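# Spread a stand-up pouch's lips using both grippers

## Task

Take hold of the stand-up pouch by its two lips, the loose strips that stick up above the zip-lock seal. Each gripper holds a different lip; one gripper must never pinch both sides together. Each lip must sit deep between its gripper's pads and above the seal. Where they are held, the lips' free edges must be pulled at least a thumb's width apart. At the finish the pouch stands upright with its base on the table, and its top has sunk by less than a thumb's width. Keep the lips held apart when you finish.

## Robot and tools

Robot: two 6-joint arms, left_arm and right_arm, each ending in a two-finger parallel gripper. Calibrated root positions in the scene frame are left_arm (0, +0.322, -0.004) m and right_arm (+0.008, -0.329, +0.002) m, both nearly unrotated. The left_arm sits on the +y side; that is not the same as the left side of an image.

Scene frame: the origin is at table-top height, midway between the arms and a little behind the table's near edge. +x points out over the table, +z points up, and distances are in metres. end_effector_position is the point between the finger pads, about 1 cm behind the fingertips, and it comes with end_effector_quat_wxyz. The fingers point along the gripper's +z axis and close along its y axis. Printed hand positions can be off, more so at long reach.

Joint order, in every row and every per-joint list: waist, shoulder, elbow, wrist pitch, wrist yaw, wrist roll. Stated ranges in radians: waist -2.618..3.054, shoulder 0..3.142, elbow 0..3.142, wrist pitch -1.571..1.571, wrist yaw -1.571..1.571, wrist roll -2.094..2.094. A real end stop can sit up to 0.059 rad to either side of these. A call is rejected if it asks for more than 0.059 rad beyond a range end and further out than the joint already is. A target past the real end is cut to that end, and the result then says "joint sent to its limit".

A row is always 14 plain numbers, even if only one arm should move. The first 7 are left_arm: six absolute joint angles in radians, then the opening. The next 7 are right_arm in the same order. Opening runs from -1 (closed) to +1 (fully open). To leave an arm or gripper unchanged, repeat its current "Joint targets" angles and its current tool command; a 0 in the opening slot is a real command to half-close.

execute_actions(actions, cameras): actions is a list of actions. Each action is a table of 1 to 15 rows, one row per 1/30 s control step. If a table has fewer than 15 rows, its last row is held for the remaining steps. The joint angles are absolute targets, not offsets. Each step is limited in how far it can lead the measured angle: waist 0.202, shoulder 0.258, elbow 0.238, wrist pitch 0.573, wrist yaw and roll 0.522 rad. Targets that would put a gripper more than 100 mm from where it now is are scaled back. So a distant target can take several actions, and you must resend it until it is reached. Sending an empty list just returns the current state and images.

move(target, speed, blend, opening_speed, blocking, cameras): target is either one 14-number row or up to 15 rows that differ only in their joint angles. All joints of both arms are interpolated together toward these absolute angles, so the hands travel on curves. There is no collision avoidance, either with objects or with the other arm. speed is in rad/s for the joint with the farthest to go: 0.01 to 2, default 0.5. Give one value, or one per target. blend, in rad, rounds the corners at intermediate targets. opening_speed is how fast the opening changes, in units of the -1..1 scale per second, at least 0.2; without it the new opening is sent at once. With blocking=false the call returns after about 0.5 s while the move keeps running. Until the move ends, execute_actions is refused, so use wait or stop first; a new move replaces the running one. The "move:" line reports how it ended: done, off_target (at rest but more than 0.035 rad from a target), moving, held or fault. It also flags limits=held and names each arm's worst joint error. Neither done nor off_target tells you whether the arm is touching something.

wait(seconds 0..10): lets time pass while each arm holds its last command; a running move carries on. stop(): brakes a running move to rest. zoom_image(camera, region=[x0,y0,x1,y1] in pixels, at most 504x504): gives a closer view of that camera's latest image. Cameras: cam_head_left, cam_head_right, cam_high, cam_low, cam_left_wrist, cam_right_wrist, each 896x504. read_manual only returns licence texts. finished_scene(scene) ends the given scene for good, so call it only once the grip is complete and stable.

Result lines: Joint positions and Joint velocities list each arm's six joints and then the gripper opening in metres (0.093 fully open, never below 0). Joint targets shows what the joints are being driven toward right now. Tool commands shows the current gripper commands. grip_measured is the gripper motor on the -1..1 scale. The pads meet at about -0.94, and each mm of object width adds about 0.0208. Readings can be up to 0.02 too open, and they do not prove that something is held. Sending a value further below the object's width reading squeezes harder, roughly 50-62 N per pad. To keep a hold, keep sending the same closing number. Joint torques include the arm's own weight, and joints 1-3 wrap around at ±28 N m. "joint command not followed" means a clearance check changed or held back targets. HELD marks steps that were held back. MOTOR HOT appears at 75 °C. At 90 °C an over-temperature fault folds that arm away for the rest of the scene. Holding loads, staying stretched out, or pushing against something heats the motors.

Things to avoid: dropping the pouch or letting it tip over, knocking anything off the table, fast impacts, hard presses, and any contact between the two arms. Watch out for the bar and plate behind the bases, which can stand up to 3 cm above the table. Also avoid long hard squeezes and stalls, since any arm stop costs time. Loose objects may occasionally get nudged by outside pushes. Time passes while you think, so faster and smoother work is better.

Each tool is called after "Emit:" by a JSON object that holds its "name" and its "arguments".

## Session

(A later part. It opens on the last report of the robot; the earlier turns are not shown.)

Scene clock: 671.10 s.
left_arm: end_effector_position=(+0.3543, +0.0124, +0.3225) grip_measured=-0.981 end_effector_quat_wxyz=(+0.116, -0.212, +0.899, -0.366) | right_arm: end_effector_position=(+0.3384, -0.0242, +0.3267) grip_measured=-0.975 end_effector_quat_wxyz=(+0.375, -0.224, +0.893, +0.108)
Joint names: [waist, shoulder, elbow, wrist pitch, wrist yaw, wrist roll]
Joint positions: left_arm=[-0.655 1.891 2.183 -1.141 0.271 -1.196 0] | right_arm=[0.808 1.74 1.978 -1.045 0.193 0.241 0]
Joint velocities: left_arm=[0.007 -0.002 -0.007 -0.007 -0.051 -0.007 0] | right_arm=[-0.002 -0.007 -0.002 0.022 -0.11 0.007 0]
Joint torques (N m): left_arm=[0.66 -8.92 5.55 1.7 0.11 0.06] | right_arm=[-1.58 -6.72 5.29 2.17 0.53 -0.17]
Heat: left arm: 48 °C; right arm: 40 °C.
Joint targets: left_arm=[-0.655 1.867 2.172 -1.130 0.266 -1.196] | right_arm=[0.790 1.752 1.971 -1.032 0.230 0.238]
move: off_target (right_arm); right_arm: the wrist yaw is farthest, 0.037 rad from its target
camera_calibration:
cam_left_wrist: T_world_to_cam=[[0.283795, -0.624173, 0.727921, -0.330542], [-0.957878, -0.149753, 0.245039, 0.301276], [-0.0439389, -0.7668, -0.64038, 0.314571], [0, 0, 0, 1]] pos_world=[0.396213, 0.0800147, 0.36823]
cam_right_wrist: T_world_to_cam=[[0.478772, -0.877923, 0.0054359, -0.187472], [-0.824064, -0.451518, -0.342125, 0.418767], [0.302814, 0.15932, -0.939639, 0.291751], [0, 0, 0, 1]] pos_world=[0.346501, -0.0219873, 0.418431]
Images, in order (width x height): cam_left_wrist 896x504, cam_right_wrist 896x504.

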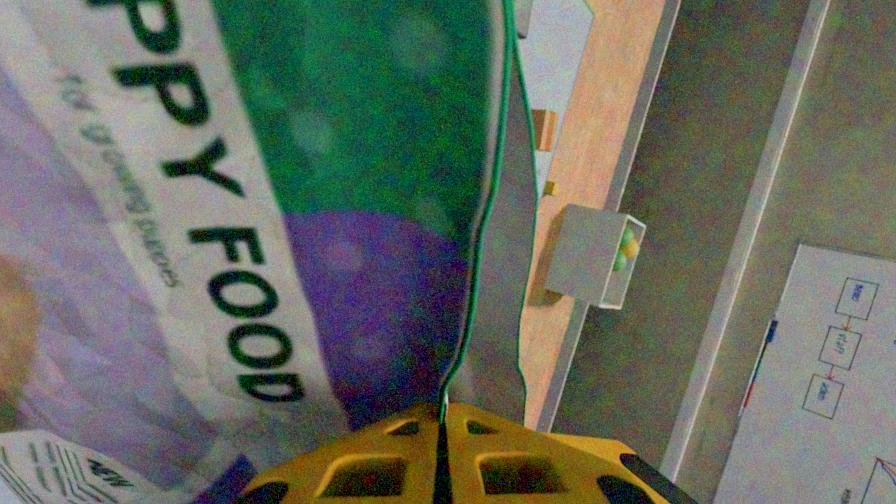

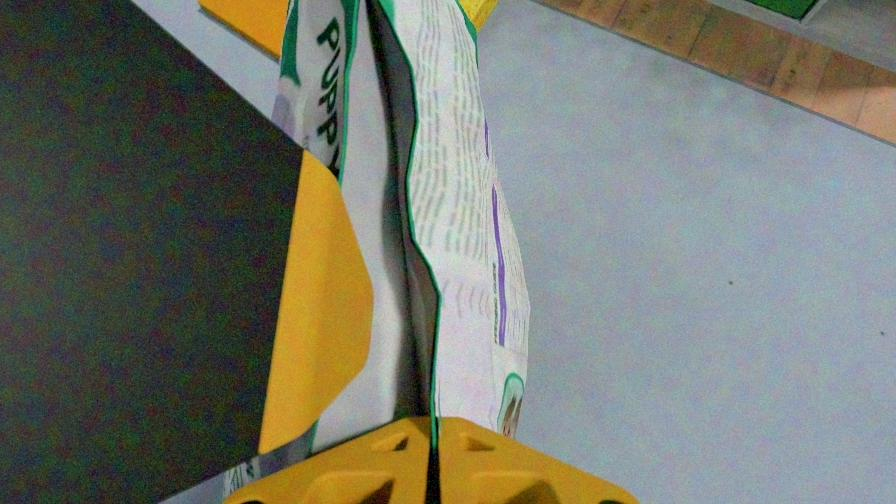

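Emit:
{"name": "move", "arguments": {"target": [-0.632,1.824,2.145,-1.147,0.274,-1.196,-1,0.795,1.752,1.971,-1.032,0.230,0.238,-1], "speed": 0.06}}

Emit:
{"name": "zoom_image", "arguments": {"camera": "cam_left_wrist", "region": [380, 340, 620, 504]}}

Scene clock: 676.90 s.
left_arm: end_effector_position=(+0.3514, +0.0205, +0.3247) grip_measured=-0.981 end_effector_quat_wxyz=(+0.115, -0.217, +0.897, -0.367) | right_arm: end_effector_position=(+0.3387, -0.0238, +0.3272) grip_measured=-0.975 end_effector_quat_wxyz=(+0.376, -0.224, +0.893, +0.109)
Joint names: [waist, shoulder, elbow, wrist pitch, wrist yaw, wrist roll]
Joint positions: left_arm=[-0.643 1.861 2.154 -1.141 0.276 -1.196 0] | right_arm=[0.808 1.74 1.978 -1.042 0.192 0.241 0]
Joint velocities: left_arm=[-0.017 -0.007 -0.002 -0.022 -0.037 0.037 0] | right_arm=[0.002 0.002 0.017 -0.037 -0.007 -0.095 0]
Joint torques (N m): left_arm=[1.57 -9.57 5.67 1.55 0.11 0.07] | right_arm=[-1.03 -6.8 5.39 2.13 0.56 -0.14]
Heat: left arm: 47 °C; right arm: 40 °C.
Joint targets: left_arm=[-0.632 1.824 2.145 -1.147 0.274 -1.196] | right_arm=[0.795 1.752 1.971 -1.032 0.230 0.238]
move: off_target (left_arm, right_arm); left_arm: the shoulder is farthest, 0.037 rad from its target; right_arm: the wrist yaw is farthest, 0.038 rad from its target
camera_calibration:
cam_left_wrist: T_world_to_cam=[[0.291176, -0.619347, 0.729127, -0.329322], [-0.955854, -0.15689, 0.248451, 0.297523], [-0.0394842, -0.769282, -0.637688, 0.319646], [0, 0, 0, 1]] pos_world=[0.3929, 0.0886119, 0.370033]
cam_right_wrist: T_world_to_cam=[[0.47903, -0.877788, 0.00425524, -0.186948], [-0.823269, -0.450949, -0.344779, 0.420005], [0.304562, 0.161656, -0.938674, 0.29121], [0, 0, 0, 1]] pos_world=[0.346639, -0.0217755, 0.418956]

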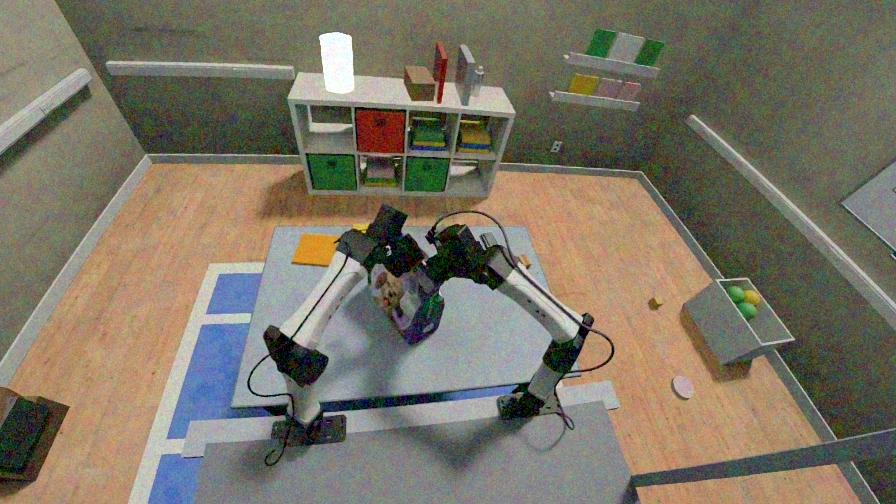

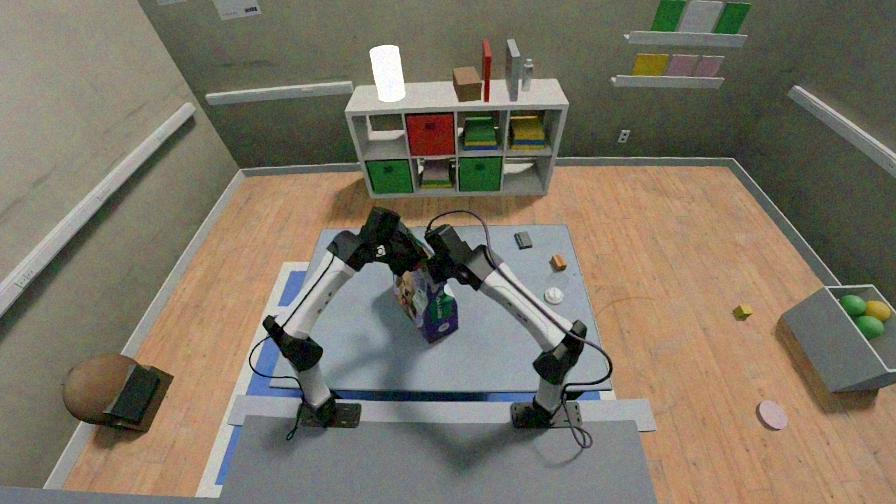

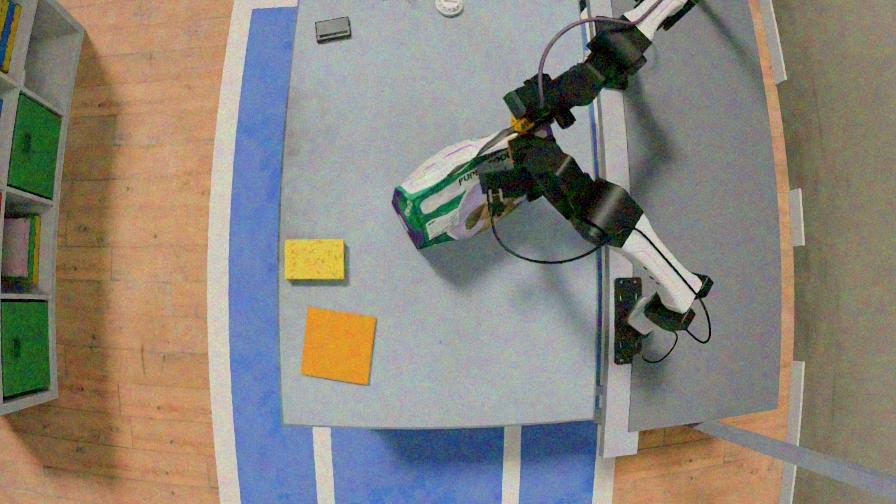

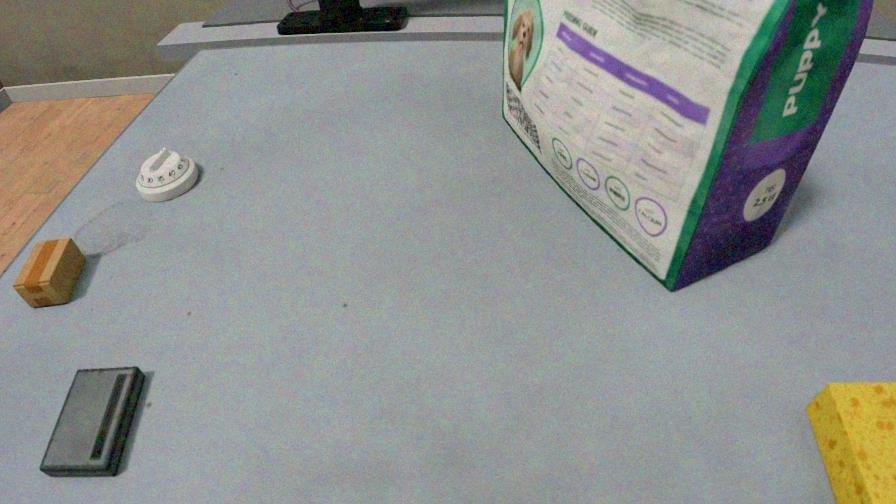

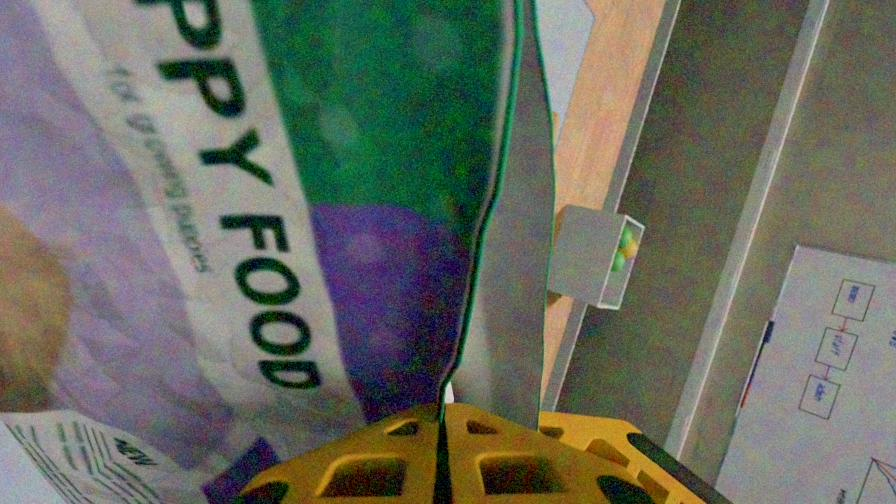

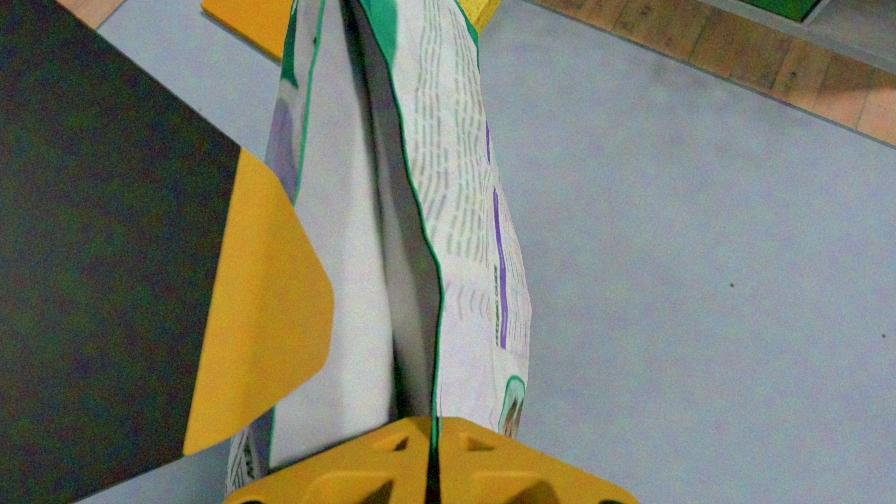

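Scaled by 2.100 from the camera's 896x504 image, which has a finer 1280x720 frame.

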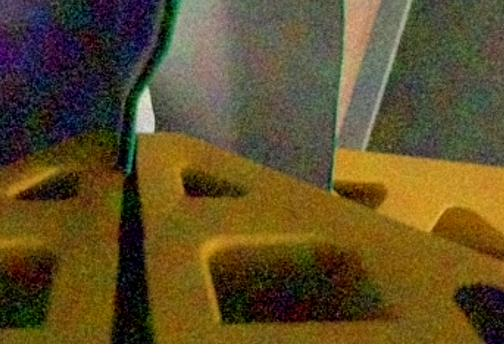

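Emit:
{"name": "move", "arguments": {"target": [-0.617,1.793,2.125,-1.158,0.282,-1.196,-1,0.795,1.752,1.971,-1.032,0.230,0.238,-1], "speed": 0.06, "cameras": ["cam_left_wrist","cam_right_wrist","cam_low","cam_high"]}}

Emit:
{"name": "zoom_image", "arguments": {"camera": "cam_left_wrist", "region": [380, 340, 620, 504]}}

Scene clock: 679.93 s.
left_arm: end_effector_position=(+0.3475, +0.0277, +0.3272) grip_measured=-0.981 end_effector_quat_wxyz=(+0.112, -0.220, +0.896, -0.369) | right_arm: end_effector_position=(+0.3388, -0.0219, +0.3282) grip_measured=-0.975 end_effector_quat_wxyz=(+0.377, -0.224, +0.891, +0.113)
Joint names: [waist, shoulder, elbow, wrist pitch, wrist yaw, wrist roll]
Joint positions: left_arm=[-0.631 1.835 2.132 -1.148 0.288 -1.196 0] | right_arm=[0.808 1.74 1.978 -1.035 0.185 0.241 0]
Joint velocities: left_arm=[-0.007 -0.002 -0.007 -0.051 -0.037 -0.051 0] | right_arm=[-0.012 0.017 -0.002 -0.022 -0.007 0.051 0]
Joint torques (N m): left_arm=[1.74 -9.94 5.96 1.54 0.06 0.06] | right_arm=[-1.14 -6.8 5.33 2.05 0.64 -0.14]
Heat: left arm: 47 °C; right arm: 40 °C.
Joint targets: left_arm=[-0.617 1.793 2.125 -1.158 0.282 -1.196] | right_arm=[0.795 1.752 1.971 -1.032 0.230 0.238]
move: off_target (left_arm, right_arm); left_arm: the shoulder is farthest, 0.042 rad from its target; right_arm: the wrist yaw is farthest, 0.045 rad from its target
camera_calibration:
cam_left_wrist: T_world_to_cam=[[0.298952, -0.614114, 0.730405, -0.32874], [-0.953388, -0.159354, 0.256236, 0.290954], [-0.0409647, -0.772962, -0.633129, 0.325792], [0, 0, 0, 1]] pos_world=[0.389016, 0.0963055, 0.371829]
cam_right_wrist: T_world_to_cam=[[0.483838, -0.875152, -0.00304017, -0.184491], [-0.820417, -0.452362, -0.349691, 0.42187], [0.304658, 0.171688, -0.93686, 0.291462], [0, 0, 0, 1]] pos_world=[0.346577, -0.0206606, 0.420022]
Images, in order (width x height): cam_high 896x504, cam_low 896x504, cam_left_wrist 896x504, cam_right_wrist 896x504.

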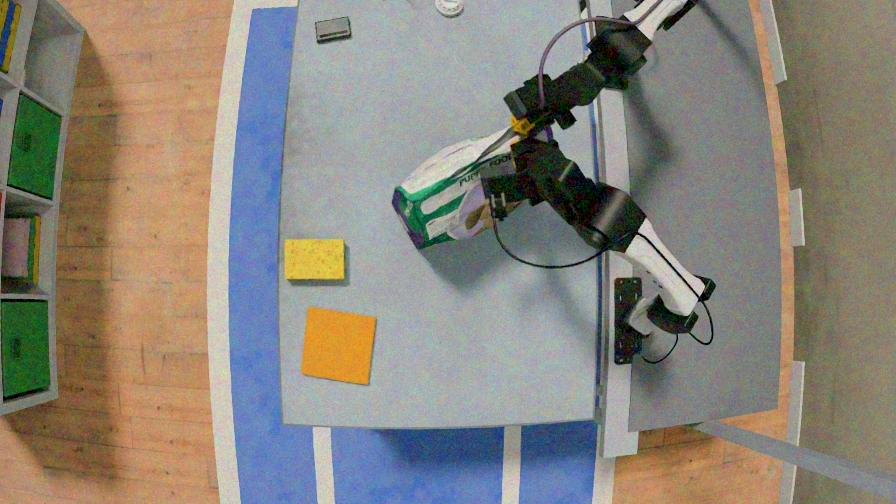

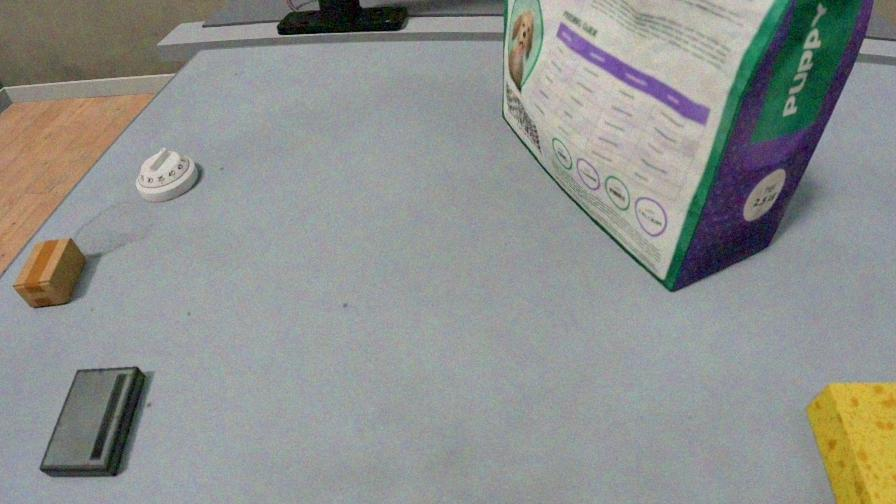

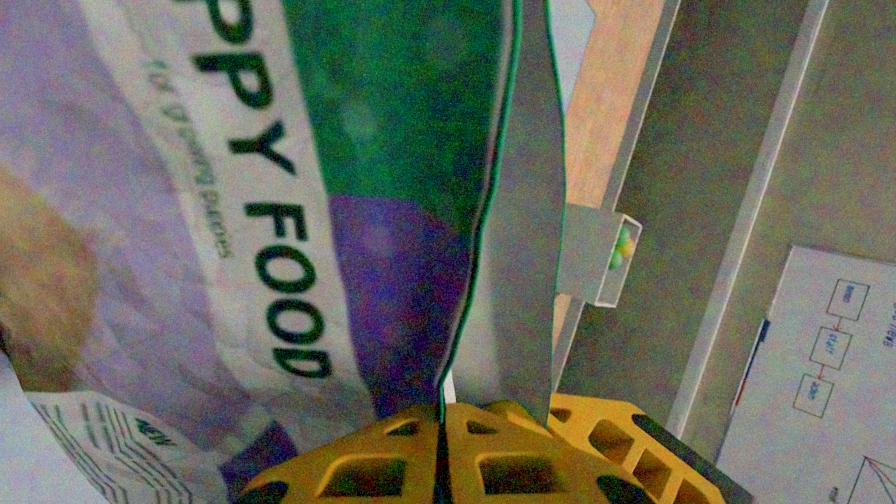

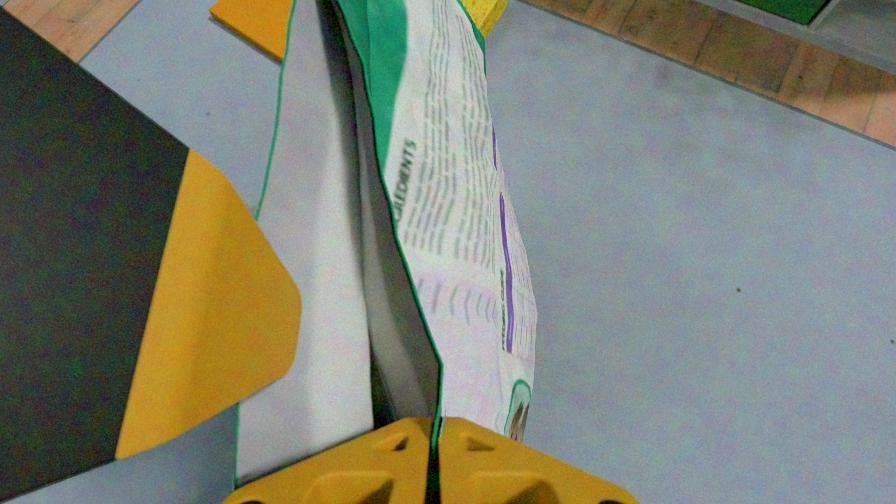

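Scaled by 2.100 from the camera's 896x504 image, which has a finer 1280x720 frame.

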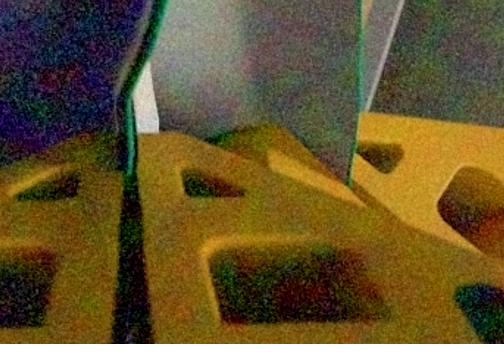

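Emit:
{"name": "wait", "arguments": {"seconds": 1, "cameras": ["cam_low"]}}

Emit:
{"name": "finished_scene", "arguments": {"scene": 1}}

Scene clock: 683.57 s.
left_arm: end_effector_position=(+0.3475, +0.0278, +0.3270) grip_measured=-0.981 end_effector_quat_wxyz=(+0.112, -0.220, +0.896, -0.368) | right_arm: end_effector_position=(+0.3387, -0.0219, +0.3282) grip_measured=-0.975 end_effector_quat_wxyz=(+0.377, -0.224, +0.891, +0.114)
Joint names: [waist, shoulder, elbow, wrist pitch, wrist yaw, wrist roll]
Joint positions: left_arm=[-0.63 1.835 2.131 -1.148 0.288 -1.196 0] | right_arm=[0.808 1.74 1.978 -1.035 0.184 0.241 0]
Joint velocities: left_arm=[-0.002 0.012 -0.002 0.022 -0.051 0.007 0] | right_arm=[-0.007 -0.012 -0.002 -0.037 0.037 -0.051 0]
Joint torques (N m): left_arm=[1.74 -9.91 5.93 1.51 0.08 0.07] | right_arm=[-1.02 -6.69 5.38 2.05 0.64 -0.17]
Heat: left arm: 47 °C; right arm: 40 °C.
Joint targets: left_arm=[-0.617 1.793 2.125 -1.158 0.282 -1.196] | right_arm=[0.795 1.752 1.971 -1.032 0.230 0.238]
Tool commands: left_gripper/opening=-1.0 right_gripper/opening=-1.0
wait: 1.00 s; at rest from the start
Images, in order (width x height): cam_low 896x504.

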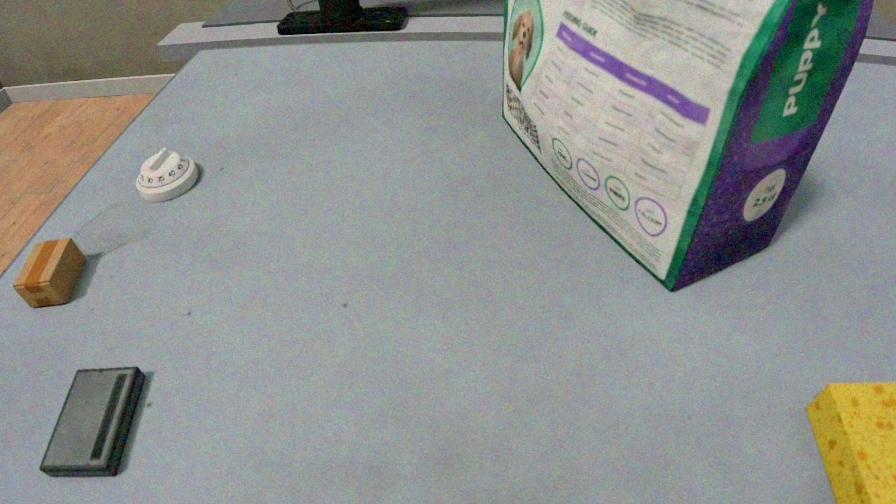

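The scene is finished.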